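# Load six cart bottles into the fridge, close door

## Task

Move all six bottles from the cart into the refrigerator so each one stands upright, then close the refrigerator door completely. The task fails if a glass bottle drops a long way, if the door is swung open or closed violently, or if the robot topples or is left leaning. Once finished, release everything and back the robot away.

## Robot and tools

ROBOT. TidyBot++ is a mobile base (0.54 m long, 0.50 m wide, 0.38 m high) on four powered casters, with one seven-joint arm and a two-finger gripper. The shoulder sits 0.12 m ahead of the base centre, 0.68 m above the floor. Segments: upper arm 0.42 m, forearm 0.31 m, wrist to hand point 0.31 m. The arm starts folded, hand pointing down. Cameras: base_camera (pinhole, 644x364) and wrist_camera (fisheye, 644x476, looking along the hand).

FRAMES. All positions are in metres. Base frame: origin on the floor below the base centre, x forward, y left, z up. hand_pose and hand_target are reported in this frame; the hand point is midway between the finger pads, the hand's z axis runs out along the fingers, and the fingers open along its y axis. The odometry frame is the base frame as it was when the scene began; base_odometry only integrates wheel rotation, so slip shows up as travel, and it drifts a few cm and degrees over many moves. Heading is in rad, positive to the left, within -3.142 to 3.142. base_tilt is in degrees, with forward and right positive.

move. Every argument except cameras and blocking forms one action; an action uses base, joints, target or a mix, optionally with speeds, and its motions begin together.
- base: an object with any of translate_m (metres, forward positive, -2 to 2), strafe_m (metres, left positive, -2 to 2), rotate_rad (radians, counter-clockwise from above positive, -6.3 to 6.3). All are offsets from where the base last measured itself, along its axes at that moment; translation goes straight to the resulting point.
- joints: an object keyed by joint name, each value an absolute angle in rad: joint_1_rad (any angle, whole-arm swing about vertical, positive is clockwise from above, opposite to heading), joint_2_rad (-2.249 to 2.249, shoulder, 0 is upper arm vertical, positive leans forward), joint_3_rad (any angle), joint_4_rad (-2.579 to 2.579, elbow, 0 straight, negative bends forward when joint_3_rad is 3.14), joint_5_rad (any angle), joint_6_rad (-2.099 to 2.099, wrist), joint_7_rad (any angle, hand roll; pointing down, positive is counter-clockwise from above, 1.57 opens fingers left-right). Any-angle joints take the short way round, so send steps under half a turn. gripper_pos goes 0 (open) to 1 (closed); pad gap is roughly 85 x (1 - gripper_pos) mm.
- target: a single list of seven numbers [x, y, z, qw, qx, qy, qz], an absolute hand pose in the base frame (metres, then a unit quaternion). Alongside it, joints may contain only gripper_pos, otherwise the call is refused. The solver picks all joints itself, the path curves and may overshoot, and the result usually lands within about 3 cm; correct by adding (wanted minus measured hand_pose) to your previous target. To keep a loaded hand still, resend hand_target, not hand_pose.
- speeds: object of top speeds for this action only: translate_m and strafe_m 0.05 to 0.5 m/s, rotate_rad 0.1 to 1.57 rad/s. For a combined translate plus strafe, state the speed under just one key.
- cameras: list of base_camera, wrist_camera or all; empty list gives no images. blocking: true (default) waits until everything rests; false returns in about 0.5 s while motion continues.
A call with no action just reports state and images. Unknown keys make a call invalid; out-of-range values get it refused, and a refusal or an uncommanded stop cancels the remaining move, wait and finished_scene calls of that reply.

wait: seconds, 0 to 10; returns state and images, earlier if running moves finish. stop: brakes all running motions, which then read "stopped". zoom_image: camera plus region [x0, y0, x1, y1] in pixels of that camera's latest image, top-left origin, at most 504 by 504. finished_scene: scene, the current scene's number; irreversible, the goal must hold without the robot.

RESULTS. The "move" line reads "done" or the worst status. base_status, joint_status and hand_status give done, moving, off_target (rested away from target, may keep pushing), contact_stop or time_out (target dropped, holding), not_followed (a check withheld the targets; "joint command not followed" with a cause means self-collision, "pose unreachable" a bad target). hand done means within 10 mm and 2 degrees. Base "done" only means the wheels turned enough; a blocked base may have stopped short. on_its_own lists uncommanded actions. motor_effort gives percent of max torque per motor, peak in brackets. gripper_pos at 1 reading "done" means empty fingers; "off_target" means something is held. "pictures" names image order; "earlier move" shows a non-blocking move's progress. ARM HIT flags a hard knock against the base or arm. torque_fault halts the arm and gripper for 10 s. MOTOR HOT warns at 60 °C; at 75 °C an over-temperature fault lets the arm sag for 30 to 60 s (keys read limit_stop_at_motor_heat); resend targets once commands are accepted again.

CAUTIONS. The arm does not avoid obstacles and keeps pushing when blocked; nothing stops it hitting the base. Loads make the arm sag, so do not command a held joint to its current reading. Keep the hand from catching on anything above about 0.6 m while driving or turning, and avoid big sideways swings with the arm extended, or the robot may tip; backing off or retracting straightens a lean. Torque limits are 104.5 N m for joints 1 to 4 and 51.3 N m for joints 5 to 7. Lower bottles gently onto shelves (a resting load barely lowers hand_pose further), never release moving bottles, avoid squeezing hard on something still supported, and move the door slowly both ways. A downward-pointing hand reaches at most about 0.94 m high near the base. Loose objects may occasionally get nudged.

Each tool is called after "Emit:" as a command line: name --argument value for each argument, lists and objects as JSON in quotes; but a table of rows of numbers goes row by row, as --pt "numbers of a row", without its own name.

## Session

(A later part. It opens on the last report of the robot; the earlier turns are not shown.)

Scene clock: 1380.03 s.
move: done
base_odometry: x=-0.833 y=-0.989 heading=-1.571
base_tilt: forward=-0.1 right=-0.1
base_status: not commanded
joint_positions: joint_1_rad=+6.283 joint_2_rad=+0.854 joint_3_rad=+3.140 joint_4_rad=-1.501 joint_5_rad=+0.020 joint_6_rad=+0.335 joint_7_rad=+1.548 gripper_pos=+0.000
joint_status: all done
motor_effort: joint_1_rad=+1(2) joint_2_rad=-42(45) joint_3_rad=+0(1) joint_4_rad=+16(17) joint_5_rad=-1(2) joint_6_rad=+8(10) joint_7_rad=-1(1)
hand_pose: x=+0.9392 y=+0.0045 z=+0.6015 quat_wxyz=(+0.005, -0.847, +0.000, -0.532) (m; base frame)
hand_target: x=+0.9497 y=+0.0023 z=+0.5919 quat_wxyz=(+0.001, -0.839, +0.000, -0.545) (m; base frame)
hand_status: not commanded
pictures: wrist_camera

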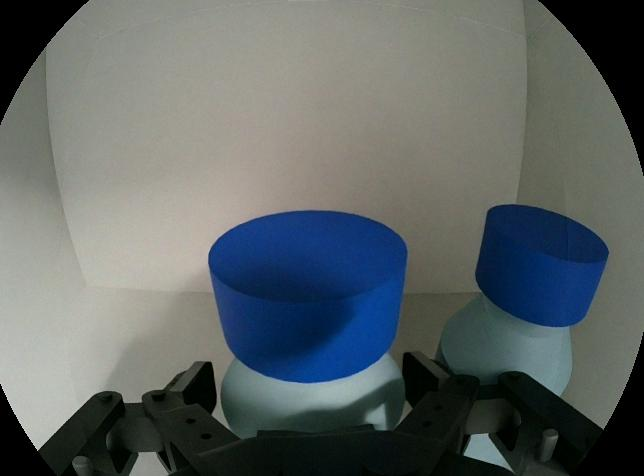

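Emit:
move --base '{"translate_m":-0.42,"strafe_m":0.021}' --speeds '{"translate_m":0.3}' --cameras '["wrist_camera"]'

Emit:
move --base '{"translate_m":-0.353,"strafe_m":-0.315,"rotate_rad":-3.142}' --speeds '{"rotate_rad":1.3}' --joints '{"joint_1_rad":0,"joint_2_rad":0.059,"joint_3_rad":3.14,"joint_4_rad":-1.495,"joint_5_rad":0,"joint_6_rad":-0.45,"joint_7_rad":1.57}' --cameras '["wrist_camera"]'

Scene clock: 1409.30 s.
move: done
base_odometry: x=-0.812 y=-0.569 heading=-1.571
base_tilt: forward=-0.1 right=-0.1
base_status: done
joint_positions: joint_1_rad=+6.283 joint_2_rad=+0.854 joint_3_rad=+3.140 joint_4_rad=-1.493 joint_5_rad=+0.020 joint_6_rad=+0.337 joint_7_rad=+1.548 gripper_pos=+0.000
joint_status: not commanded
motor_effort: joint_1_rad=+0(2) joint_2_rad=-42(45) joint_3_rad=-1(2) joint_4_rad=+15(16) joint_5_rad=-1(1) joint_6_rad=+8(10) joint_7_rad=+0(1)
hand_pose: x=+0.9423 y=+0.0043 z=+0.6060 quat_wxyz=(+0.005, -0.844, +0.000, -0.536) (m; base frame)
hand_target: x=+0.9497 y=+0.0023 z=+0.5919 quat_wxyz=(+0.001, -0.839, +0.000, -0.545) (m; base frame)
hand_status: not commanded
pictures: wrist_camera

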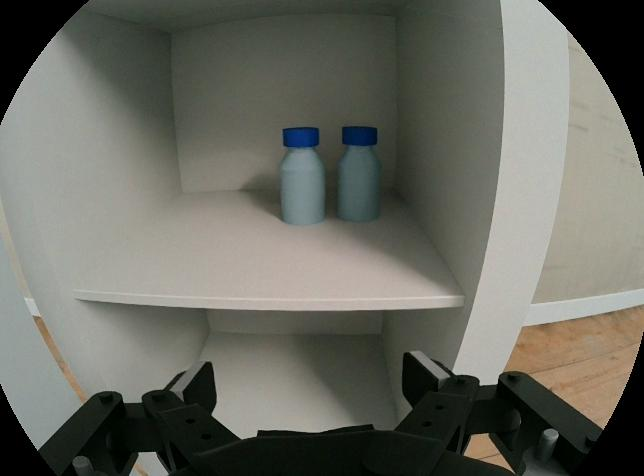

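Scene clock: 1413.33 s.
move: done
base_odometry: x=-1.127 y=-0.216 heading=+1.571
base_tilt: forward=-0.1 right=-0.1
base_status: done
joint_positions: joint_1_rad=+6.286 joint_2_rad=+0.099 joint_3_rad=+3.138 joint_4_rad=-1.492 joint_5_rad=+0.020 joint_6_rad=-0.401 joint_7_rad=+1.548 gripper_pos=+0.000
joint_status: all done
motor_effort: joint_1_rad=-1(7) joint_2_rad=-24(47) joint_3_rad=+0(4) joint_4_rad=+19(20) joint_5_rad=-1(3) joint_6_rad=+8(10) joint_7_rad=+0(1)
hand_pose: x=+0.7587 y=-0.0009 z=+0.9669 quat_wxyz=(-0.002, -0.839, +0.004, -0.544) (m; base frame)
hand_target: x=+0.7406 y=+0.0023 z=+0.9764 quat_wxyz=(+0.001, -0.843, +0.000, -0.539) (m; base frame)
hand_status: not commanded
pictures: wrist_camera

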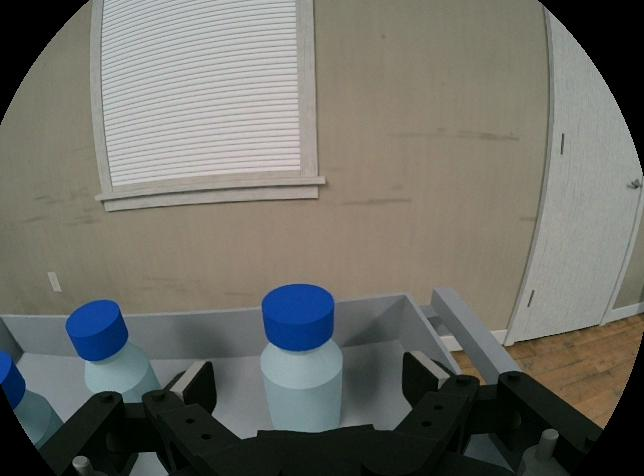

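Emit:
move --base '{"translate_m":0.12,"strafe_m":0.001}' --speeds '{"translate_m":0.25}' --cameras '["wrist_camera"]'

Scene clock: 1425.17 s.
move: done
base_odometry: x=-1.128 y=-0.096 heading=+1.570
base_tilt: forward=-0.1 right=-0.1
base_status: done
joint_positions: joint_1_rad=+6.286 joint_2_rad=+0.084 joint_3_rad=+3.138 joint_4_rad=-1.492 joint_5_rad=+0.020 joint_6_rad=-0.404 joint_7_rad=+1.548 gripper_pos=+0.000
joint_status: not commanded
motor_effort: joint_1_rad=+0(1) joint_2_rad=-24(28) joint_3_rad=+0(1) joint_4_rad=+20(20) joint_5_rad=-1(1) joint_6_rad=+9(10) joint_7_rad=+0(0)
hand_pose: x=+0.7542 y=-0.0009 z=+0.9756 quat_wxyz=(-0.002, -0.836, +0.004, -0.549) (m; base frame)
hand_target: x=+0.7406 y=+0.0023 z=+0.9764 quat_wxyz=(+0.001, -0.843, +0.000, -0.539) (m; base frame)
hand_status: not commanded
pictures: wrist_camera

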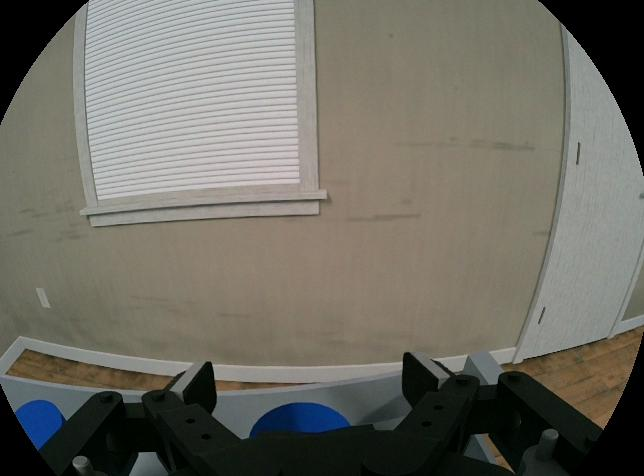

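Emit:
move --base '{"strafe_m":0.004}' --speeds '{"strafe_m":0.2}' --joints '{"joint_1_rad":0,"joint_2_rad":0.15,"joint_3_rad":3.14,"joint_4_rad":-1.69,"joint_5_rad":0,"joint_6_rad":-0.18,"joint_7_rad":1.57}' --cameras '["wrist_camera"]'

Scene clock: 1445.50 s.
move: done
base_odometry: x=-1.132 y=-0.096 heading=+1.570
base_tilt: forward=-0.1 right=-0.1
base_status: done
joint_positions: joint_1_rad=+6.285 joint_2_rad=+0.117 joint_3_rad=+3.138 joint_4_rad=-1.661 joint_5_rad=+0.020 joint_6_rad=-0.233 joint_7_rad=+1.548 gripper_pos=+0.000
joint_status: all done
motor_effort: joint_1_rad=+0(4) joint_2_rad=-24(26) joint_3_rad=+0(3) joint_4_rad=+19(20) joint_5_rad=-1(2) joint_6_rad=+9(10) joint_7_rad=+0(1)
hand_pose: x=+0.7572 y=+0.0004 z=+0.9024 quat_wxyz=(-0.001, -0.844, +0.002, -0.536) (m; base frame)
hand_target: x=+0.7653 y=+0.0023 z=+0.8791 quat_wxyz=(+0.001, -0.847, +0.000, -0.532) (m; base frame)
hand_status: not commanded
pictures: wrist_camera

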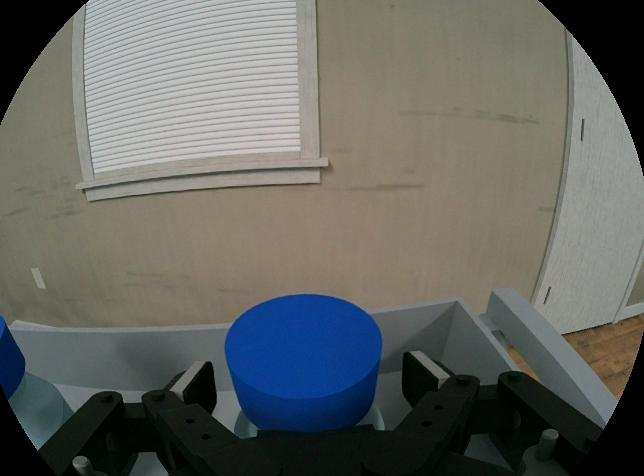

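Emit:
move --joints '{"joint_2_rad":0.19,"joint_4_rad":-1.785,"joint_6_rad":-0.04}' --cameras '["wrist_camera"]'

Scene clock: 1451.07 s.
move: done
base_odometry: x=-1.132 y=-0.096 heading=+1.570
base_tilt: forward=-0.1 right=-0.1
base_status: not commanded
joint_positions: joint_1_rad=+6.285 joint_2_rad=+0.153 joint_3_rad=+3.138 joint_4_rad=-1.756 joint_5_rad=+0.020 joint_6_rad=-0.092 joint_7_rad=+1.548 gripper_pos=+0.000
joint_status: all done
motor_effort: joint_1_rad=+0(1) joint_2_rad=-25(28) joint_3_rad=-1(1) joint_4_rad=+19(20) joint_5_rad=-1(1) joint_6_rad=+9(10) joint_7_rad=+0(1)
hand_pose: x=+0.7625 y=+0.0013 z=+0.8636 quat_wxyz=(+0.000, -0.842, +0.001, -0.540) (m; base frame)
hand_target: x=+0.7686 y=+0.0023 z=+0.8376 quat_wxyz=(+0.001, -0.846, +0.000, -0.534) (m; base frame)
hand_status: not commanded
pictures: wrist_camera

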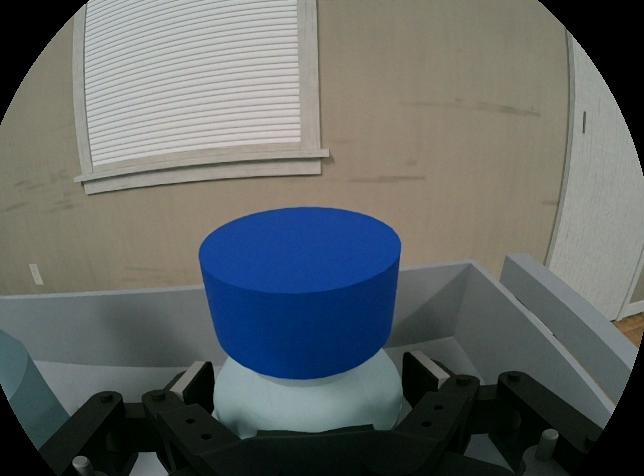

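Emit:
move --joints '{"gripper_pos":0.4}' --cameras '["wrist_camera"]'

Scene clock: 1461.07 s.
move: off_target
base_odometry: x=-1.132 y=-0.096 heading=+1.570
base_tilt: forward=-0.1 right=-0.1
base_status: not commanded
joint_positions: joint_1_rad=+6.285 joint_2_rad=+0.153 joint_3_rad=+3.138 joint_4_rad=-1.756 joint_5_rad=+0.020 joint_6_rad=-0.090 joint_7_rad=+1.548 gripper_pos=+0.229
joint_status: gripper_pos off_target (ended at +0.229, target +0.400)
motor_effort: joint_1_rad=-1(1) joint_2_rad=-25(25) joint_3_rad=-1(1) joint_4_rad=+19(19) joint_5_rad=-2(2) joint_6_rad=+8(9) joint_7_rad=+0(1)
hand_pose: x=+0.7627 y=+0.0013 z=+0.8642 quat_wxyz=(+0.000, -0.841, +0.001, -0.541) (m; base frame)
hand_target: x=+0.7686 y=+0.0023 z=+0.8376 quat_wxyz=(+0.001, -0.846, +0.000, -0.534) (m; base frame)
hand_status: not commanded
pictures: wrist_camera

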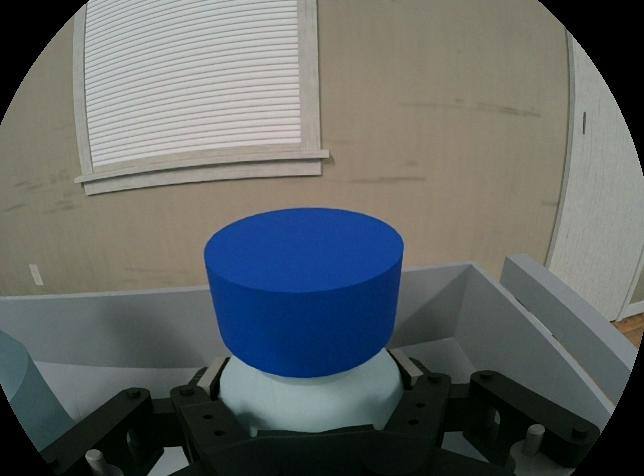

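Emit:
move --joints '{"joint_2_rad":0.12,"joint_4_rad":-1.30,"joint_6_rad":-0.56}' --cameras '["wrist_camera"]'

Emit:
move --base '{"translate_m":-0.38}' --joints '{"joint_2_rad":-0.385,"joint_4_rad":-1.76,"joint_6_rad":-0.63}' --cameras '["wrist_camera"]'

Emit:
move --base '{"translate_m":-0.246,"strafe_m":-0.156,"rotate_rad":3.342}' --speeds '{"rotate_rad":1.3}' --cameras '["wrist_camera"]'

Scene clock: 1495.37 s.
move: done
base_odometry: x=-1.132 y=-0.096 heading=+1.570
base_tilt: forward=-0.1 right=-0.1
base_status: not commanded
joint_positions: joint_1_rad=+6.285 joint_2_rad=+0.157 joint_3_rad=+3.138 joint_4_rad=-1.346 joint_5_rad=+0.020 joint_6_rad=-0.531 joint_7_rad=+1.548 gripper_pos=+0.229
joint_status: all done
motor_effort: joint_1_rad=+0(1) joint_2_rad=-31(32) joint_3_rad=-1(1) joint_4_rad=+24(25) joint_5_rad=-1(2) joint_6_rad=+12(13) joint_7_rad=+0(1)
hand_pose: x=+0.7771 y=-0.0013 z=+0.9797 quat_wxyz=(-0.002, -0.850, +0.005, -0.526) (m; base frame)
hand_target: x=+0.7657 y=+0.0023 z=+1.0229 quat_wxyz=(+0.001, -0.836, +0.000, -0.549) (m; base frame)
hand_status: not commanded
pictures: wrist_camera

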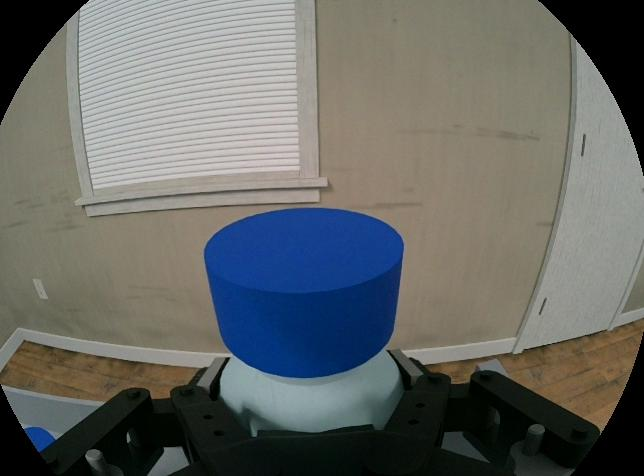

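Scene clock: 1497.47 s.
move: done
base_odometry: x=-1.132 y=-0.476 heading=+1.569
base_tilt: forward=-0.2 right=-0.1
base_status: done
joint_positions: joint_1_rad=+6.285 joint_2_rad=-0.366 joint_3_rad=+3.138 joint_4_rad=-1.747 joint_5_rad=+0.020 joint_6_rad=-0.605 joint_7_rad=+1.548 gripper_pos=+0.229
joint_status: all done
motor_effort: joint_1_rad=+0(2) joint_2_rad=-11(35) joint_3_rad=+0(2) joint_4_rad=+23(25) joint_5_rad=-1(2) joint_6_rad=+11(14) joint_7_rad=+0(1)
hand_pose: x=+0.5621 y=-0.0015 z=+1.0086 quat_wxyz=(-0.003, -0.838, +0.005, -0.546) (m; base frame)
hand_target: x=+0.5517 y=+0.0022 z=+1.0020 quat_wxyz=(+0.000, -0.843, +0.000, -0.538) (m; base frame)
hand_status: not commanded
pictures: wrist_camera

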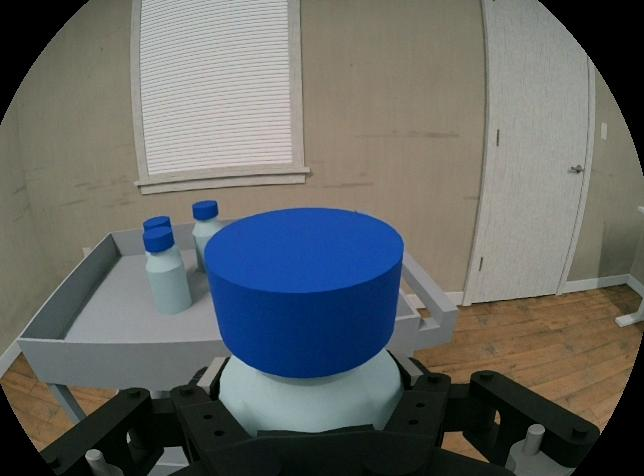

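Scene clock: 1501.40 s.
move: done
base_odometry: x=-0.977 y=-0.722 heading=-1.372
base_tilt: forward=-0.1 right=-0.1
base_status: done
joint_positions: joint_1_rad=+6.285 joint_2_rad=-0.369 joint_3_rad=+3.140 joint_4_rad=-1.748 joint_5_rad=+0.020 joint_6_rad=-0.607 joint_7_rad=+1.548 gripper_pos=+0.229
joint_status: not commanded
motor_effort: joint_1_rad=-1(2) joint_2_rad=-11(15) joint_3_rad=+0(3) joint_4_rad=+23(24) joint_5_rad=-1(2) joint_6_rad=+13(13) joint_7_rad=+0(1)
hand_pose: x=+0.5606 y=-0.0021 z=+1.0083 quat_wxyz=(-0.004, -0.838, +0.006, -0.546) (m; base frame)
hand_target: x=+0.5517 y=+0.0022 z=+1.0020 quat_wxyz=(+0.000, -0.843, +0.000, -0.538) (m; base frame)
hand_status: not commanded
pictures: wrist_camera

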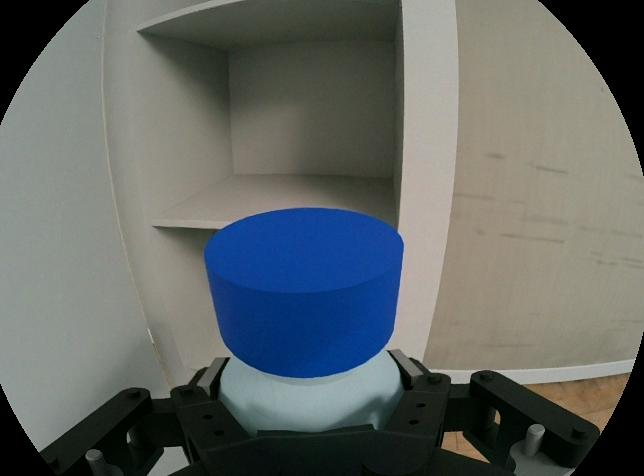

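Emit:
move --joints '{"joint_1_rad":0,"joint_2_rad":0.47,"joint_3_rad":3.14,"joint_4_rad":-1.93,"joint_5_rad":0,"joint_6_rad":0.385,"joint_7_rad":1.57}' --cameras '["wrist_camera"]'

Emit:
move --base '{"translate_m":0.29}' --speeds '{"translate_m":0.25}' --cameras '["wrist_camera"]'

Scene clock: 1513.87 s.
move: done
base_odometry: x=-0.977 y=-0.722 heading=-1.372
base_tilt: forward=-0.1 right=-0.1
base_status: not commanded
joint_positions: joint_1_rad=+6.285 joint_2_rad=+0.449 joint_3_rad=+3.140 joint_4_rad=-1.917 joint_5_rad=+0.020 joint_6_rad=+0.304 joint_7_rad=+1.548 gripper_pos=+0.229
joint_status: all done
motor_effort: joint_1_rad=-1(2) joint_2_rad=-36(38) joint_3_rad=-1(2) joint_4_rad=+18(24) joint_5_rad=-1(2) joint_6_rad=+12(13) joint_7_rad=+0(1)
hand_pose: x=+0.7963 y=+0.0030 z=+0.6898 quat_wxyz=(+0.004, -0.858, +0.000, -0.514) (m; base frame)
hand_target: x=+0.8030 y=+0.0023 z=+0.6914 quat_wxyz=(+0.001, -0.845, +0.000, -0.534) (m; base frame)
hand_status: not commanded
pictures: wrist_camera

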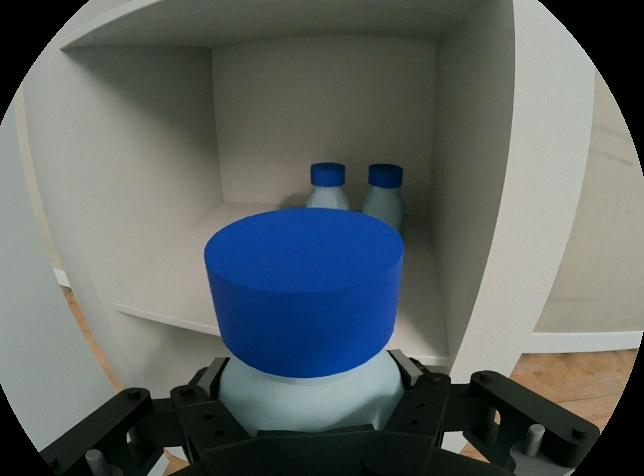

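Scene clock: 1515.87 s.
move: done
base_odometry: x=-0.919 y=-1.006 heading=-1.371
base_tilt: forward=-0.1 right=-0.1
base_status: done
joint_positions: joint_1_rad=+6.285 joint_2_rad=+0.451 joint_3_rad=+3.140 joint_4_rad=-1.923 joint_5_rad=+0.020 joint_6_rad=+0.310 joint_7_rad=+1.548 gripper_pos=+0.229
joint_status: not commanded
motor_effort: joint_1_rad=-1(1) joint_2_rad=-36(38) joint_3_rad=-1(1) joint_4_rad=+18(19) joint_5_rad=-1(1) joint_6_rad=+12(13) joint_7_rad=+0(0)
hand_pose: x=+0.7951 y=+0.0031 z=+0.6873 quat_wxyz=(+0.004, -0.858, +0.000, -0.513) (m; base frame)
hand_target: x=+0.8030 y=+0.0023 z=+0.6914 quat_wxyz=(+0.001, -0.845, +0.000, -0.534) (m; base frame)
hand_status: not commanded
pictures: wrist_camera

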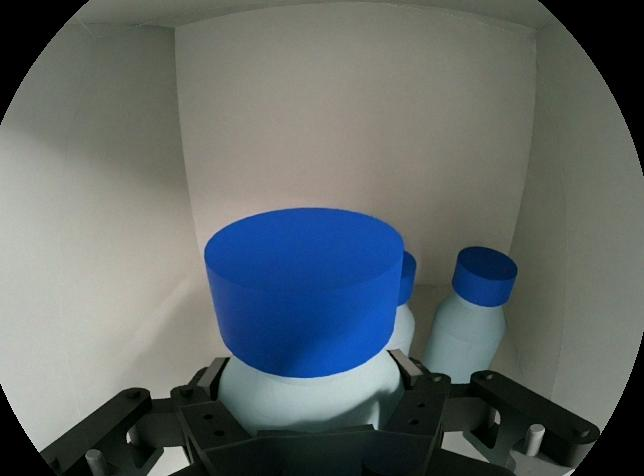

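Emit:
zoom_image --camera "wrist_camera" --region '[150, 0, 644, 400]'

Scaled by 1.020.

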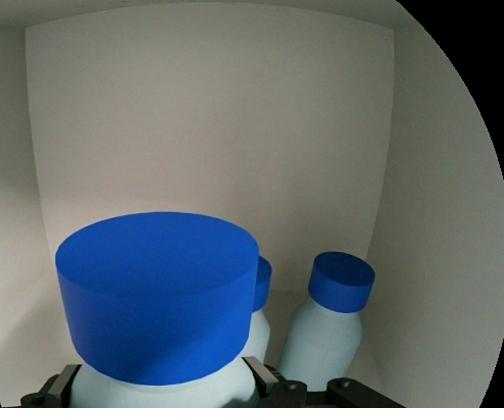

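Emit:
move --base '{"strafe_m":0.043}' --speeds '{"strafe_m":0.2}' --cameras '["wrist_camera", "base_camera"]'

Scene clock: 1627.80 s.
move: done
base_odometry: x=-0.877 y=-0.998 heading=-1.371
base_tilt: forward=-0.1 right=-0.1
base_status: done
joint_positions: joint_1_rad=+6.279 joint_2_rad=+0.451 joint_3_rad=+3.139 joint_4_rad=-1.923 joint_5_rad=+0.020 joint_6_rad=+0.311 joint_7_rad=+1.548 gripper_pos=+0.229
joint_status: not commanded
motor_effort: joint_1_rad=+0(3) joint_2_rad=-36(36) joint_3_rad=-1(2) joint_4_rad=+18(18) joint_5_rad=-1(1) joint_6_rad=+11(13) joint_7_rad=+0(0)
hand_pose: x=+0.7951 y=+0.0079 z=+0.6874 quat_wxyz=(+0.006, -0.858, -0.003, -0.514) (m; base frame)
hand_target: x=+0.8030 y=+0.0023 z=+0.6914 quat_wxyz=(+0.001, -0.845, +0.000, -0.534) (m; base frame)
hand_status: not commanded
pictures: base_camera, wrist_camera

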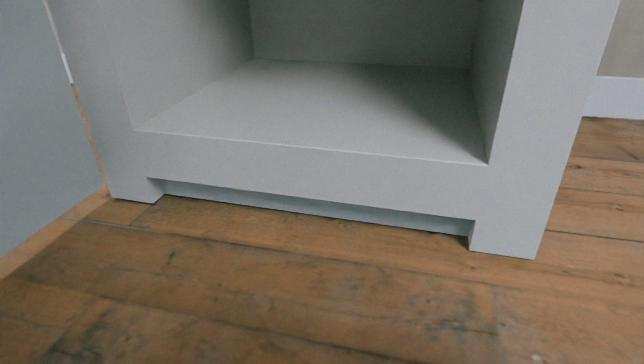

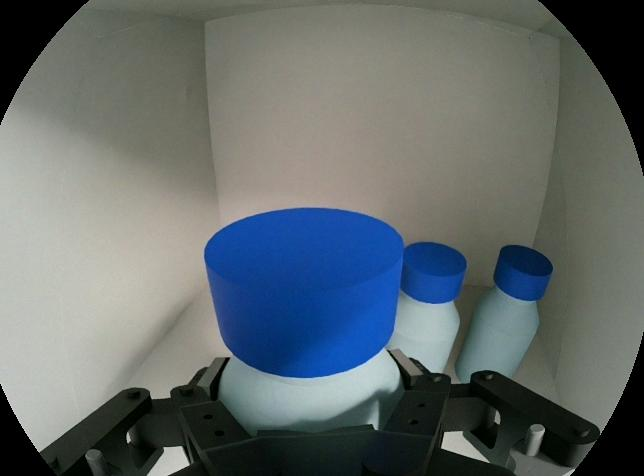

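Emit:
move --joints '{"joint_1_rad":0,"joint_2_rad":0.80,"joint_3_rad":3.14,"joint_4_rad":-1.507,"joint_5_rad":0,"joint_6_rad":0.315,"joint_7_rad":1.57}' --cameras '["wrist_camera"]'

Scene clock: 1639.23 s.
move: done
base_odometry: x=-0.877 y=-0.998 heading=-1.371
base_tilt: forward=-0.1 right=-0.1
base_status: not commanded
joint_positions: joint_1_rad=+6.279 joint_2_rad=+0.775 joint_3_rad=+3.139 joint_4_rad=-1.551 joint_5_rad=+0.020 joint_6_rad=+0.311 joint_7_rad=+1.548 gripper_pos=+0.229
joint_status: all done
motor_effort: joint_1_rad=+0(2) joint_2_rad=-47(48) joint_3_rad=-1(2) joint_4_rad=+19(20) joint_5_rad=-1(2) joint_6_rad=+12(14) joint_7_rad=+0(1)
hand_pose: x=+0.9233 y=+0.0085 z=+0.6329 quat_wxyz=(+0.006, -0.846, -0.002, -0.534) (m; base frame)
hand_target: x=+0.9379 y=+0.0023 z=+0.6366 quat_wxyz=(+0.001, -0.839, +0.000, -0.544) (m; base frame)
hand_status: not commanded
pictures: wrist_camera

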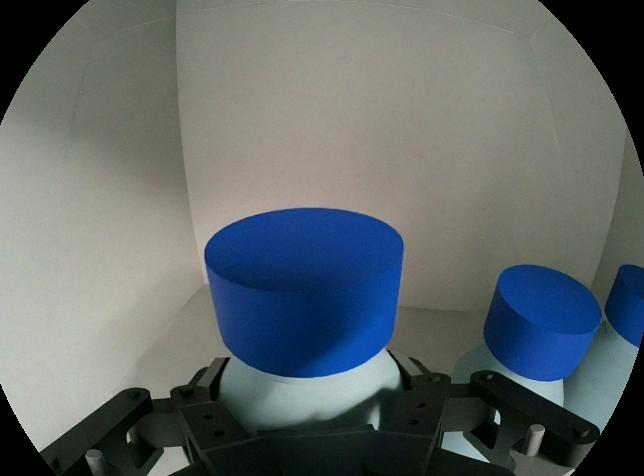

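Emit:
move --joints '{"joint_2_rad":0.857,"joint_4_rad":-1.483,"joint_6_rad":0.36}' --cameras '["wrist_camera"]'

Emit:
move --joints '{"joint_2_rad":0.877,"joint_6_rad":0.38}' --cameras '[]'

Scene clock: 1648.47 s.
move: done
base_odometry: x=-0.877 y=-0.998 heading=-1.371
base_tilt: forward=-0.1 right=-0.1
base_status: not commanded
joint_positions: joint_1_rad=+6.279 joint_2_rad=+0.833 joint_3_rad=+3.139 joint_4_rad=-1.520 joint_5_rad=+0.020 joint_6_rad=+0.314 joint_7_rad=+1.548 gripper_pos=+0.229
joint_status: all done
motor_effort: joint_1_rad=+0(1) joint_2_rad=-47(50) joint_3_rad=-1(1) joint_4_rad=+19(20) joint_5_rad=-1(1) joint_6_rad=+12(13) joint_7_rad=+0(0)
hand_pose: x=+0.9311 y=+0.0086 z=+0.6029 quat_wxyz=(+0.006, -0.852, -0.002, -0.524) (m; base frame)
hand_target: x=+0.9485 y=+0.0023 z=+0.6148 quat_wxyz=(+0.001, -0.836, +0.000, -0.549) (m; base frame)
hand_status: not commanded
pictures: wrist_camera

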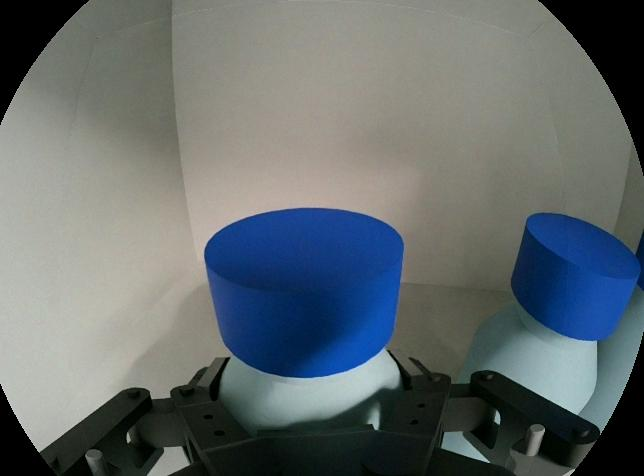

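Scene clock: 1649.03 s.
move: done
base_odometry: x=-0.877 y=-0.998 heading=-1.371
base_tilt: forward=-0.1 right=-0.1
base_status: not commanded
joint_positions: joint_1_rad=+6.279 joint_2_rad=+0.839 joint_3_rad=+3.139 joint_4_rad=-1.518 joint_5_rad=+0.020 joint_6_rad=+0.324 joint_7_rad=+1.548 gripper_pos=+0.229
joint_status: all done
motor_effort: joint_1_rad=+0(1) joint_2_rad=-47(48) joint_3_rad=-1(1) joint_4_rad=+18(19) joint_5_rad=-1(1) joint_6_rad=+11(12) joint_7_rad=+0(0)
hand_pose: x=+0.9326 y=+0.0086 z=+0.6019 quat_wxyz=(+0.006, -0.850, -0.002, -0.526) (m; base frame)
hand_target: x=+0.9495 y=+0.0023 z=+0.6039 quat_wxyz=(+0.001, -0.836, +0.000, -0.549) (m; base frame)
hand_status: not commanded
pictures: none
No camera images: "cameras" was empty.

Emit:
move --joints '{"joint_2_rad":0.895,"joint_6_rad":0.38}' --cameras '[]'

Emit:
move --joints '{"joint_2_rad":0.912,"joint_6_rad":0.38}' --cameras '["wrist_camera"]'

Scene clock: 1657.23 s.
move: done
base_odometry: x=-0.877 y=-0.998 heading=-1.371
base_tilt: forward=-0.1 right=-0.1
base_status: not commanded
joint_positions: joint_1_rad=+6.279 joint_2_rad=+0.842 joint_3_rad=+3.139 joint_4_rad=-1.514 joint_5_rad=+0.020 joint_6_rad=+0.325 joint_7_rad=+1.548 gripper_pos=+0.229
joint_status: all done
motor_effort: joint_1_rad=+0(1) joint_2_rad=-44(46) joint_3_rad=-1(2) joint_4_rad=+17(18) joint_5_rad=-1(1) joint_6_rad=+10(12) joint_7_rad=+0(1)
hand_pose: x=+0.9342 y=+0.0086 z=+0.6016 quat_wxyz=(+0.006, -0.850, -0.002, -0.527) (m; base frame)
hand_target: x=+0.9480 y=+0.0023 z=+0.5890 quat_wxyz=(+0.001, -0.841, +0.000, -0.541) (m; base frame)
hand_status: not commanded
pictures: none
No camera images: "cameras" was empty.

Scene clock: 1657.77 s.
move: done
base_odometry: x=-0.877 y=-0.998 heading=-1.371
base_tilt: forward=-0.1 right=-0.1
base_status: not commanded
joint_positions: joint_1_rad=+6.279 joint_2_rad=+0.848 joint_3_rad=+3.139 joint_4_rad=-1.508 joint_5_rad=+0.020 joint_6_rad=+0.329 joint_7_rad=+1.548 gripper_pos=+0.229
joint_status: all done
motor_effort: joint_1_rad=-1(1) joint_2_rad=-42(44) joint_3_rad=-1(1) joint_4_rad=+16(17) joint_5_rad=-1(1) joint_6_rad=+9(10) joint_7_rad=+0(0)
hand_pose: x=+0.9364 y=+0.0087 z=+0.6012 quat_wxyz=(+0.006, -0.849, -0.002, -0.529) (m; base frame)
hand_target: x=+0.9463 y=+0.0023 z=+0.5749 quat_wxyz=(+0.001, -0.845, +0.000, -0.534) (m; base frame)
hand_status: not commanded
pictures: wrist_camera

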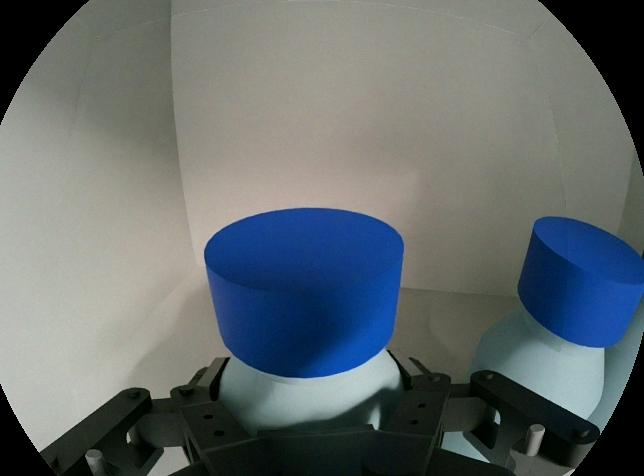

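Emit:
move --joints '{"joint_2_rad":0.888}' --cameras '[]'

Emit:
move --joints '{"gripper_pos":0.03}' --cameras '["wrist_camera"]'

Scene clock: 1663.37 s.
move: done
base_odometry: x=-0.877 y=-0.998 heading=-1.371
base_tilt: forward=-0.1 right=-0.1
base_status: not commanded
joint_positions: joint_1_rad=+6.279 joint_2_rad=+0.848 joint_3_rad=+3.139 joint_4_rad=-1.508 joint_5_rad=+0.020 joint_6_rad=+0.329 joint_7_rad=+1.548 gripper_pos=+0.229
joint_status: all done
motor_effort: joint_1_rad=-1(1) joint_2_rad=-42(43) joint_3_rad=-1(1) joint_4_rad=+16(16) joint_5_rad=-1(1) joint_6_rad=+9(9) joint_7_rad=+0(0)
hand_pose: x=+0.9364 y=+0.0087 z=+0.6012 quat_wxyz=(+0.006, -0.849, -0.002, -0.529) (m; base frame)
hand_target: x=+0.9486 y=+0.0023 z=+0.5948 quat_wxyz=(+0.001, -0.839, +0.000, -0.544) (m; base frame)
hand_status: not commanded
pictures: none
No camera images: "cameras" was empty.

Scene clock: 1664.10 s.
move: done
base_odometry: x=-0.877 y=-0.998 heading=-1.371
base_tilt: forward=-0.1 right=-0.1
base_status: not commanded
joint_positions: joint_1_rad=+6.279 joint_2_rad=+0.848 joint_3_rad=+3.139 joint_4_rad=-1.504 joint_5_rad=+0.020 joint_6_rad=+0.330 joint_7_rad=+1.548 gripper_pos=+0.030
joint_status: all done
motor_effort: joint_1_rad=+0(1) joint_2_rad=-42(45) joint_3_rad=+0(2) joint_4_rad=+15(17) joint_5_rad=-1(1) joint_6_rad=+9(11) joint_7_rad=+0(0)
hand_pose: x=+0.9380 y=+0.0087 z=+0.6035 quat_wxyz=(+0.006, -0.847, -0.002, -0.531) (m; base frame)
hand_target: x=+0.9486 y=+0.0023 z=+0.5948 quat_wxyz=(+0.001, -0.839, +0.000, -0.544) (m; base frame)
hand_status: not commanded
pictures: wrist_camera

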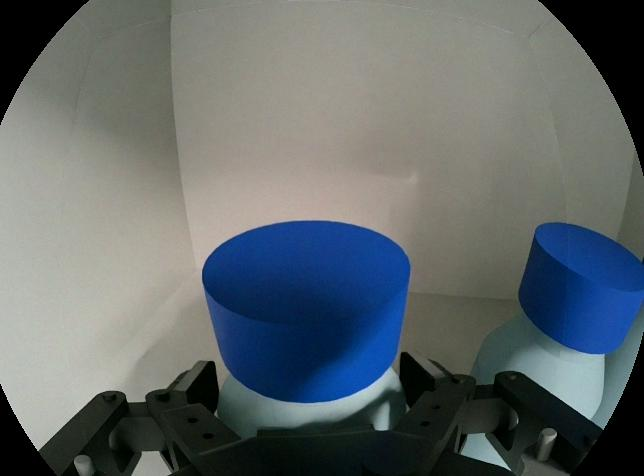

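Emit:
move --base '{"translate_m":-0.42,"strafe_m":0.021}' --speeds '{"translate_m":0.3}' --cameras '["wrist_camera"]'

Emit:
move --base '{"translate_m":-0.259,"strafe_m":-0.345,"rotate_rad":-3.341}' --speeds '{"rotate_rad":1.3}' --joints '{"joint_1_rad":0,"joint_2_rad":0.055,"joint_3_rad":3.14,"joint_4_rad":-1.48,"joint_5_rad":0,"joint_6_rad":-0.46,"joint_7_rad":1.57,"gripper_pos":0}' --cameras '["wrist_camera"]'

Scene clock: 1694.40 s.
move: done
base_odometry: x=-0.940 y=-0.582 heading=-1.371
base_tilt: forward=-0.1 right=-0.1
base_status: done
joint_positions: joint_1_rad=+6.279 joint_2_rad=+0.848 joint_3_rad=+3.139 joint_4_rad=-1.498 joint_5_rad=+0.020 joint_6_rad=+0.332 joint_7_rad=+1.548 gripper_pos=+0.030
joint_status: not commanded
motor_effort: joint_1_rad=-1(1) joint_2_rad=-41(44) joint_3_rad=-1(2) joint_4_rad=+15(16) joint_5_rad=-1(1) joint_6_rad=+8(10) joint_7_rad=+0(0)
hand_pose: x=+0.9403 y=+0.0086 z=+0.6068 quat_wxyz=(+0.006, -0.845, -0.002, -0.534) (m; base frame)
hand_target: x=+0.9486 y=+0.0023 z=+0.5948 quat_wxyz=(+0.001, -0.839, +0.000, -0.544) (m; base frame)
hand_status: not commanded
pictures: wrist_camera

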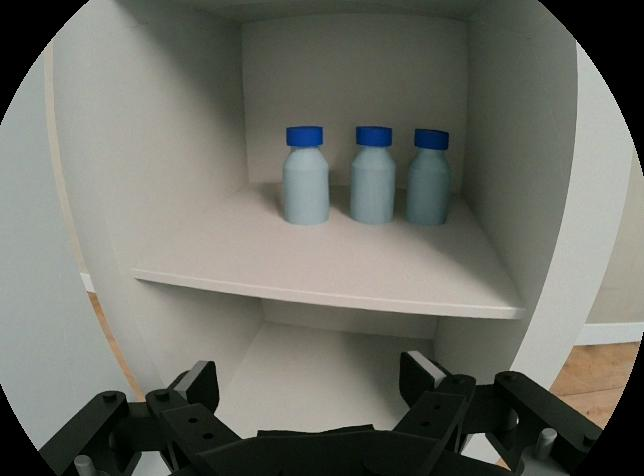

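Scene clock: 1698.47 s.
move: done
base_odometry: x=-1.329 y=-0.397 heading=+1.572
base_tilt: forward=-0.1 right=-0.1
base_status: done
joint_positions: joint_1_rad=+6.286 joint_2_rad=+0.094 joint_3_rad=+3.139 joint_4_rad=-1.488 joint_5_rad=+0.020 joint_6_rad=-0.411 joint_7_rad=+1.548 gripper_pos=+0.000
joint_status: all done
motor_effort: joint_1_rad=-1(7) joint_2_rad=-25(47) joint_3_rad=-1(5) joint_4_rad=+20(20) joint_5_rad=-1(3) joint_6_rad=+9(10) joint_7_rad=+0(2)
hand_pose: x=+0.7568 y=-0.0013 z=+0.9697 quat_wxyz=(-0.002, -0.840, +0.004, -0.543) (m; base frame)
hand_target: x=+0.7400 y=+0.0023 z=+0.9851 quat_wxyz=(+0.001, -0.840, +0.000, -0.542) (m; base frame)
hand_status: not commanded
pictures: wrist_camera

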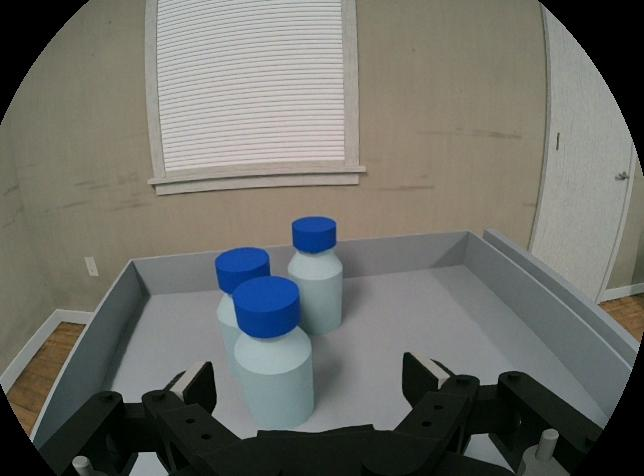

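Emit:
move --base '{"translate_m":0.143,"strafe_m":-0.146,"rotate_rad":0.24}' --speeds '{"translate_m":0.25,"rotate_rad":0.6}' --joints '{"joint_1_rad":0,"joint_2_rad":0.055,"joint_3_rad":3.14,"joint_4_rad":-1.42,"joint_5_rad":0,"joint_6_rad":-0.5,"joint_7_rad":1.57}' --cameras '["wrist_camera"]'

Scene clock: 1749.50 s.
move: done
base_odometry: x=-1.183 y=-0.254 heading=+1.812
base_tilt: forward=-0.1 right=-0.1
base_status: done
joint_positions: joint_1_rad=+6.287 joint_2_rad=+0.081 joint_3_rad=+3.141 joint_4_rad=-1.434 joint_5_rad=+0.020 joint_6_rad=-0.452 joint_7_rad=+1.548 gripper_pos=+0.000
joint_status: all done
motor_effort: joint_1_rad=-1(4) joint_2_rad=-24(26) joint_3_rad=+0(3) joint_4_rad=+20(21) joint_5_rad=-1(2) joint_6_rad=+9(9) joint_7_rad=+0(1)
hand_pose: x=+0.7540 y=-0.0035 z=+0.9989 quat_wxyz=(-0.003, -0.832, +0.006, -0.554) (m; base frame)
hand_target: x=+0.7412 y=+0.0023 z=+1.0096 quat_wxyz=(+0.001, -0.835, +0.000, -0.551) (m; base frame)
hand_status: not commanded
pictures: wrist_camera

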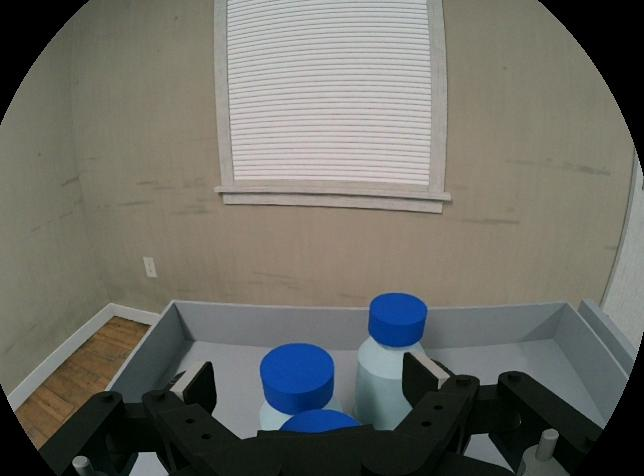

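Emit:
move --base '{"translate_m":0.01,"strafe_m":-0.003}' --speeds '{"translate_m":0.1}' --joints '{"joint_1_rad":0,"joint_2_rad":0.15,"joint_3_rad":3.14,"joint_4_rad":-1.69,"joint_5_rad":0,"joint_6_rad":-0.18,"joint_7_rad":1.57}' --cameras '["wrist_camera"]'

Scene clock: 1770.90 s.
move: done
base_odometry: x=-1.182 y=-0.243 heading=+1.812
base_tilt: forward=-0.1 right=-0.1
base_status: done
joint_positions: joint_1_rad=+6.287 joint_2_rad=+0.116 joint_3_rad=+3.141 joint_4_rad=-1.661 joint_5_rad=+0.020 joint_6_rad=-0.234 joint_7_rad=+1.548 gripper_pos=+0.000
joint_status: all done
motor_effort: joint_1_rad=+0(2) joint_2_rad=-24(26) joint_3_rad=-1(2) joint_4_rad=+19(22) joint_5_rad=-1(2) joint_6_rad=+8(10) joint_7_rad=+0(1)
hand_pose: x=+0.7570 y=-0.0021 z=+0.9028 quat_wxyz=(-0.002, -0.844, +0.004, -0.536) (m; base frame)
hand_target: x=+0.7653 y=+0.0023 z=+0.8790 quat_wxyz=(+0.001, -0.847, +0.000, -0.532) (m; base frame)
hand_status: not commanded
pictures: wrist_camera

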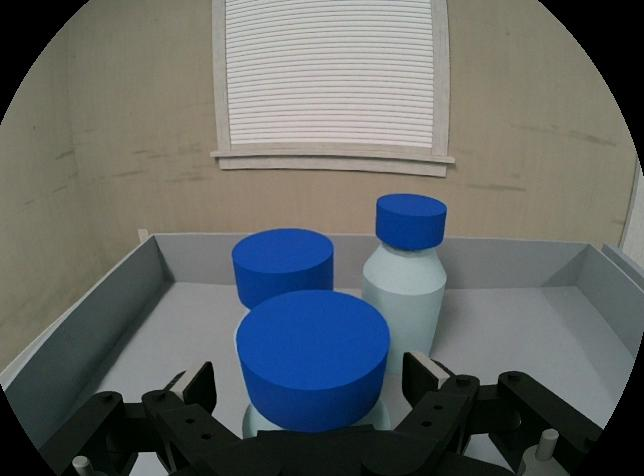

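Emit:
move --base '{"strafe_m":-0.002}' --speeds '{"strafe_m":0.1}' --joints '{"joint_2_rad":0.19,"joint_4_rad":-1.785,"joint_6_rad":-0.04}' --cameras '["wrist_camera"]'

Emit:
move --joints '{"gripper_pos":0.4}' --cameras '["wrist_camera"]'

Scene clock: 1781.20 s.
move: done
base_odometry: x=-1.181 y=-0.243 heading=+1.812
base_tilt: forward=-0.1 right=-0.1
base_status: done
joint_positions: joint_1_rad=+6.287 joint_2_rad=+0.153 joint_3_rad=+3.141 joint_4_rad=-1.756 joint_5_rad=+0.020 joint_6_rad=-0.092 joint_7_rad=+1.548 gripper_pos=+0.000
joint_status: all done
motor_effort: joint_1_rad=+0(3) joint_2_rad=-25(27) joint_3_rad=-1(3) joint_4_rad=+19(20) joint_5_rad=-1(1) joint_6_rad=+9(10) joint_7_rad=+0(0)
hand_pose: x=+0.7625 y=-0.0010 z=+0.8635 quat_wxyz=(-0.001, -0.842, +0.003, -0.540) (m; base frame)
hand_target: x=+0.7686 y=+0.0023 z=+0.8376 quat_wxyz=(+0.001, -0.846, +0.000, -0.534) (m; base frame)
hand_status: not commanded
pictures: wrist_camera

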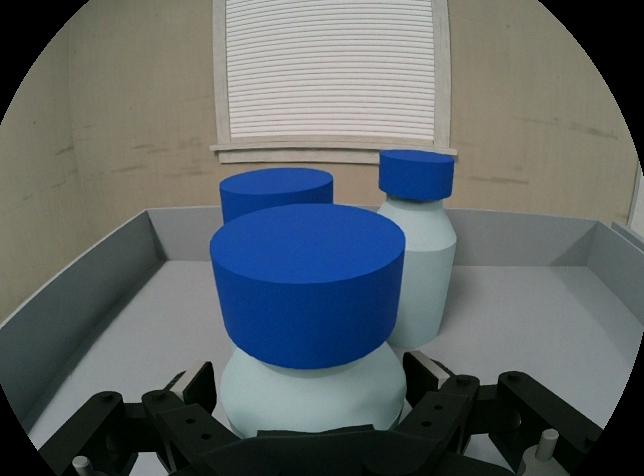

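Scene clock: 1781.97 s.
move: off_target
base_odometry: x=-1.181 y=-0.243 heading=+1.812
base_tilt: forward=-0.1 right=-0.1
base_status: not commanded
joint_positions: joint_1_rad=+6.287 joint_2_rad=+0.153 joint_3_rad=+3.141 joint_4_rad=-1.756 joint_5_rad=+0.020 joint_6_rad=-0.091 joint_7_rad=+1.548 gripper_pos=+0.230
joint_status: gripper_pos off_target (ended at +0.230, target +0.400)
motor_effort: joint_1_rad=-1(2) joint_2_rad=-25(25) joint_3_rad=-1(2) joint_4_rad=+19(19) joint_5_rad=-2(2) joint_6_rad=+9(9) joint_7_rad=-1(1)
hand_pose: x=+0.7627 y=-0.0011 z=+0.8640 quat_wxyz=(-0.001, -0.841, +0.003, -0.540) (m; base frame)
hand_target: x=+0.7686 y=+0.0023 z=+0.8376 quat_wxyz=(+0.001, -0.846, +0.000, -0.534) (m; base frame)
hand_status: not commanded
pictures: wrist_camera

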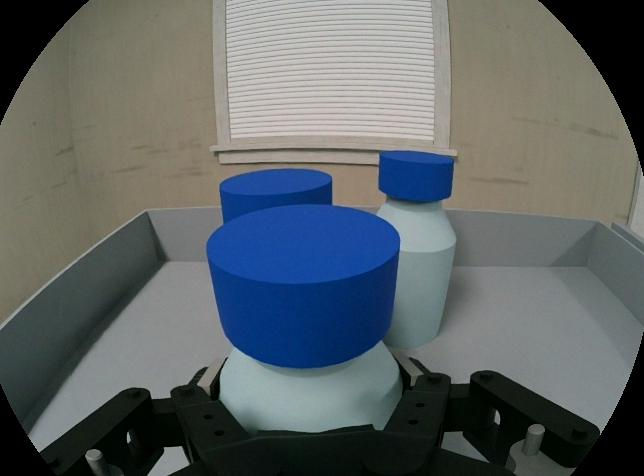

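Emit:
move --base '{"translate_m":-0.38}' --joints '{"joint_2_rad":0.035,"joint_4_rad":-1.435,"joint_6_rad":-0.49}' --cameras '["wrist_camera"]'

Emit:
move --base '{"translate_m":-0.044,"strafe_m":-0.231,"rotate_rad":2.9}' --speeds '{"rotate_rad":1.3}' --joints '{"joint_2_rad":-0.385,"joint_4_rad":-1.76,"joint_6_rad":-0.63}' --cameras '["wrist_camera"]'

Scene clock: 1875.23 s.
move: done
base_odometry: x=-1.090 y=-0.612 heading=+1.812
base_tilt: forward=-0.1 right=-0.1
base_status: done
joint_positions: joint_1_rad=+6.288 joint_2_rad=+0.057 joint_3_rad=+3.144 joint_4_rad=-1.459 joint_5_rad=+0.020 joint_6_rad=-0.477 joint_7_rad=+1.548 gripper_pos=+0.233
joint_status: all done
motor_effort: joint_1_rad=-1(3) joint_2_rad=-27(49) joint_3_rad=+0(4) joint_4_rad=+24(25) joint_5_rad=-1(3) joint_6_rad=+12(14) joint_7_rad=+0(1)
hand_pose: x=+0.7408 y=-0.0057 z=+0.9911 quat_wxyz=(-0.005, -0.840, +0.007, -0.543) (m; base frame)
hand_target: x=+0.7345 y=+0.0023 z=+1.0158 quat_wxyz=(+0.001, -0.830, +0.000, -0.557) (m; base frame)
hand_status: not commanded
pictures: wrist_camera

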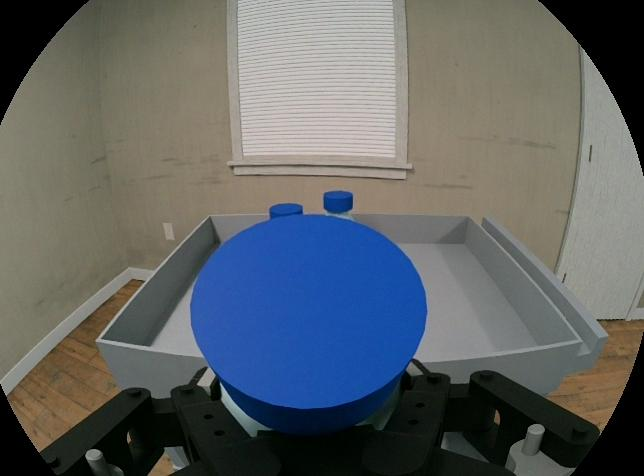

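Scene clock: 1878.80 s.
move: done
base_odometry: x=-0.855 y=-0.599 heading=-1.571
base_tilt: forward=-0.1 right=-0.1
base_status: done
joint_positions: joint_1_rad=+6.286 joint_2_rad=-0.355 joint_3_rad=+3.143 joint_4_rad=-1.748 joint_5_rad=+0.020 joint_6_rad=-0.604 joint_7_rad=+1.548 gripper_pos=+0.233
joint_status: all done
motor_effort: joint_1_rad=+0(3) joint_2_rad=-12(30) joint_3_rad=+0(3) joint_4_rad=+24(25) joint_5_rad=-1(2) joint_6_rad=+13(14) joint_7_rad=+0(1)
hand_pose: x=+0.5656 y=-0.0042 z=+1.0033 quat_wxyz=(-0.004, -0.841, +0.008, -0.542) (m; base frame)
hand_target: x=+0.5517 y=+0.0022 z=+1.0020 quat_wxyz=(+0.000, -0.843, +0.000, -0.538) (m; base frame)
hand_status: not commanded
pictures: wrist_camera

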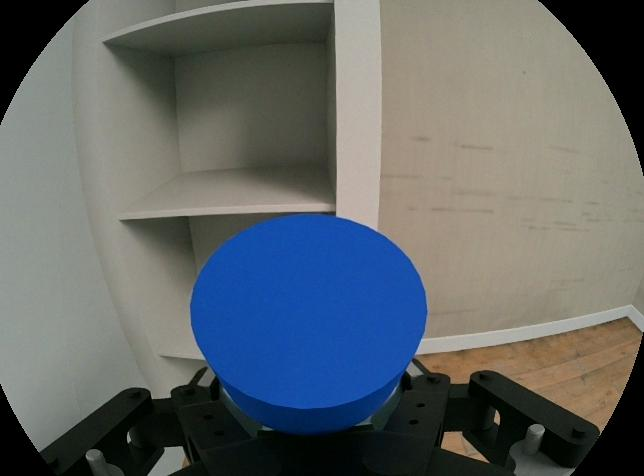

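Emit:
zoom_image --camera "wrist_camera" --region '[140, 150, 480, 460]'

Scaled by 1.482.

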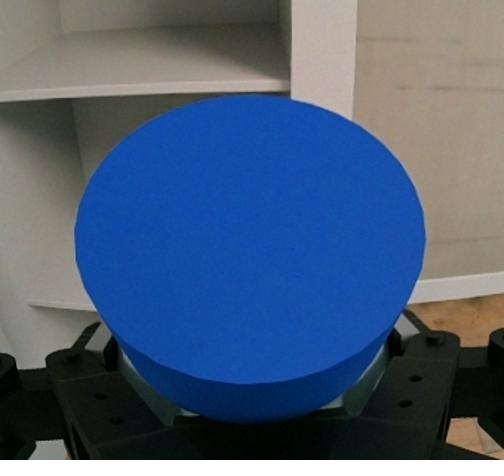

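Emit:
move --base '{"translate_m":0.27}' --speeds '{"translate_m":0.25}' --joints '{"joint_1_rad":0,"joint_2_rad":0.50,"joint_3_rad":3.14,"joint_4_rad":-1.60,"joint_5_rad":0,"joint_6_rad":-0.21,"joint_7_rad":1.57}' --cameras '["wrist_camera"]'

Scene clock: 1968.00 s.
move: done
base_odometry: x=-0.855 y=-0.869 heading=-1.570
base_tilt: forward=-0.1 right=-0.1
base_status: done
joint_positions: joint_1_rad=+6.286 joint_2_rad=+0.478 joint_3_rad=+3.143 joint_4_rad=-1.642 joint_5_rad=+0.020 joint_6_rad=-0.282 joint_7_rad=+1.548 gripper_pos=+0.233
joint_status: all done
motor_effort: joint_1_rad=-1(2) joint_2_rad=-38(41) joint_3_rad=-1(2) joint_4_rad=+20(24) joint_5_rad=-1(2) joint_6_rad=+9(14) joint_7_rad=+0(1)
hand_pose: x=+0.7902 y=-0.0031 z=+0.6608 quat_wxyz=(-0.003, -0.933, +0.004, -0.361) (m; base frame)
hand_target: x=+0.8221 y=+0.0023 z=+0.6826 quat_wxyz=(+0.001, -0.915, +0.000, -0.404) (m; base frame)
hand_status: not commanded
pictures: wrist_camera

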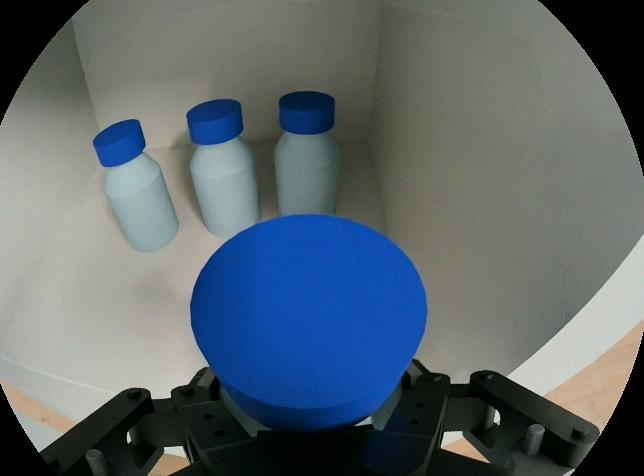

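Emit:
move --base '{"strafe_m":0.03}' --speeds '{"strafe_m":0.2}' --joints '{"joint_1_rad":0,"joint_2_rad":0.85,"joint_3_rad":3.14,"joint_4_rad":-1.12,"joint_5_rad":0,"joint_6_rad":-0.29,"joint_7_rad":1.57}' --cameras '["wrist_camera"]'

Scene clock: 2000.97 s.
move: done
base_odometry: x=-0.825 y=-0.870 heading=-1.570
base_tilt: forward=-0.1 right=-0.1
base_status: done
joint_positions: joint_1_rad=+6.278 joint_2_rad=+0.825 joint_3_rad=+3.142 joint_4_rad=-1.167 joint_5_rad=+0.020 joint_6_rad=-0.281 joint_7_rad=+1.548 gripper_pos=+0.233
joint_status: all done
motor_effort: joint_1_rad=-1(3) joint_2_rad=-51(52) joint_3_rad=-1(3) joint_4_rad=+21(23) joint_5_rad=-1(2) joint_6_rad=+11(11) joint_7_rad=+0(1)
hand_pose: x=+0.9524 y=+0.0036 z=+0.6373 quat_wxyz=(-0.001, -0.907, +0.001, -0.420) (m; base frame)
hand_target: x=+0.9650 y=+0.0023 z=+0.6394 quat_wxyz=(+0.001, -0.904, +0.000, -0.427) (m; base frame)
hand_status: not commanded
pictures: wrist_camera

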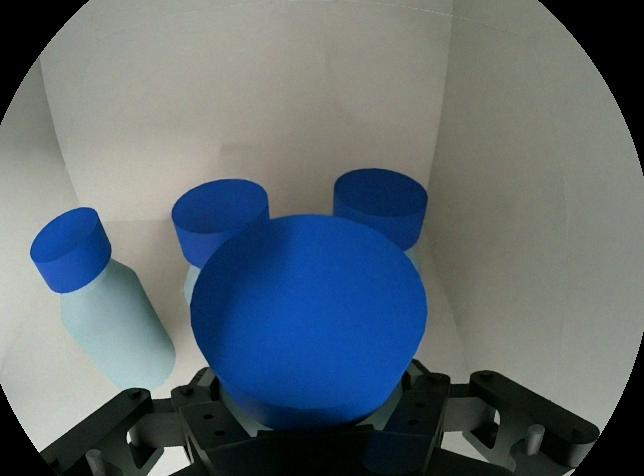

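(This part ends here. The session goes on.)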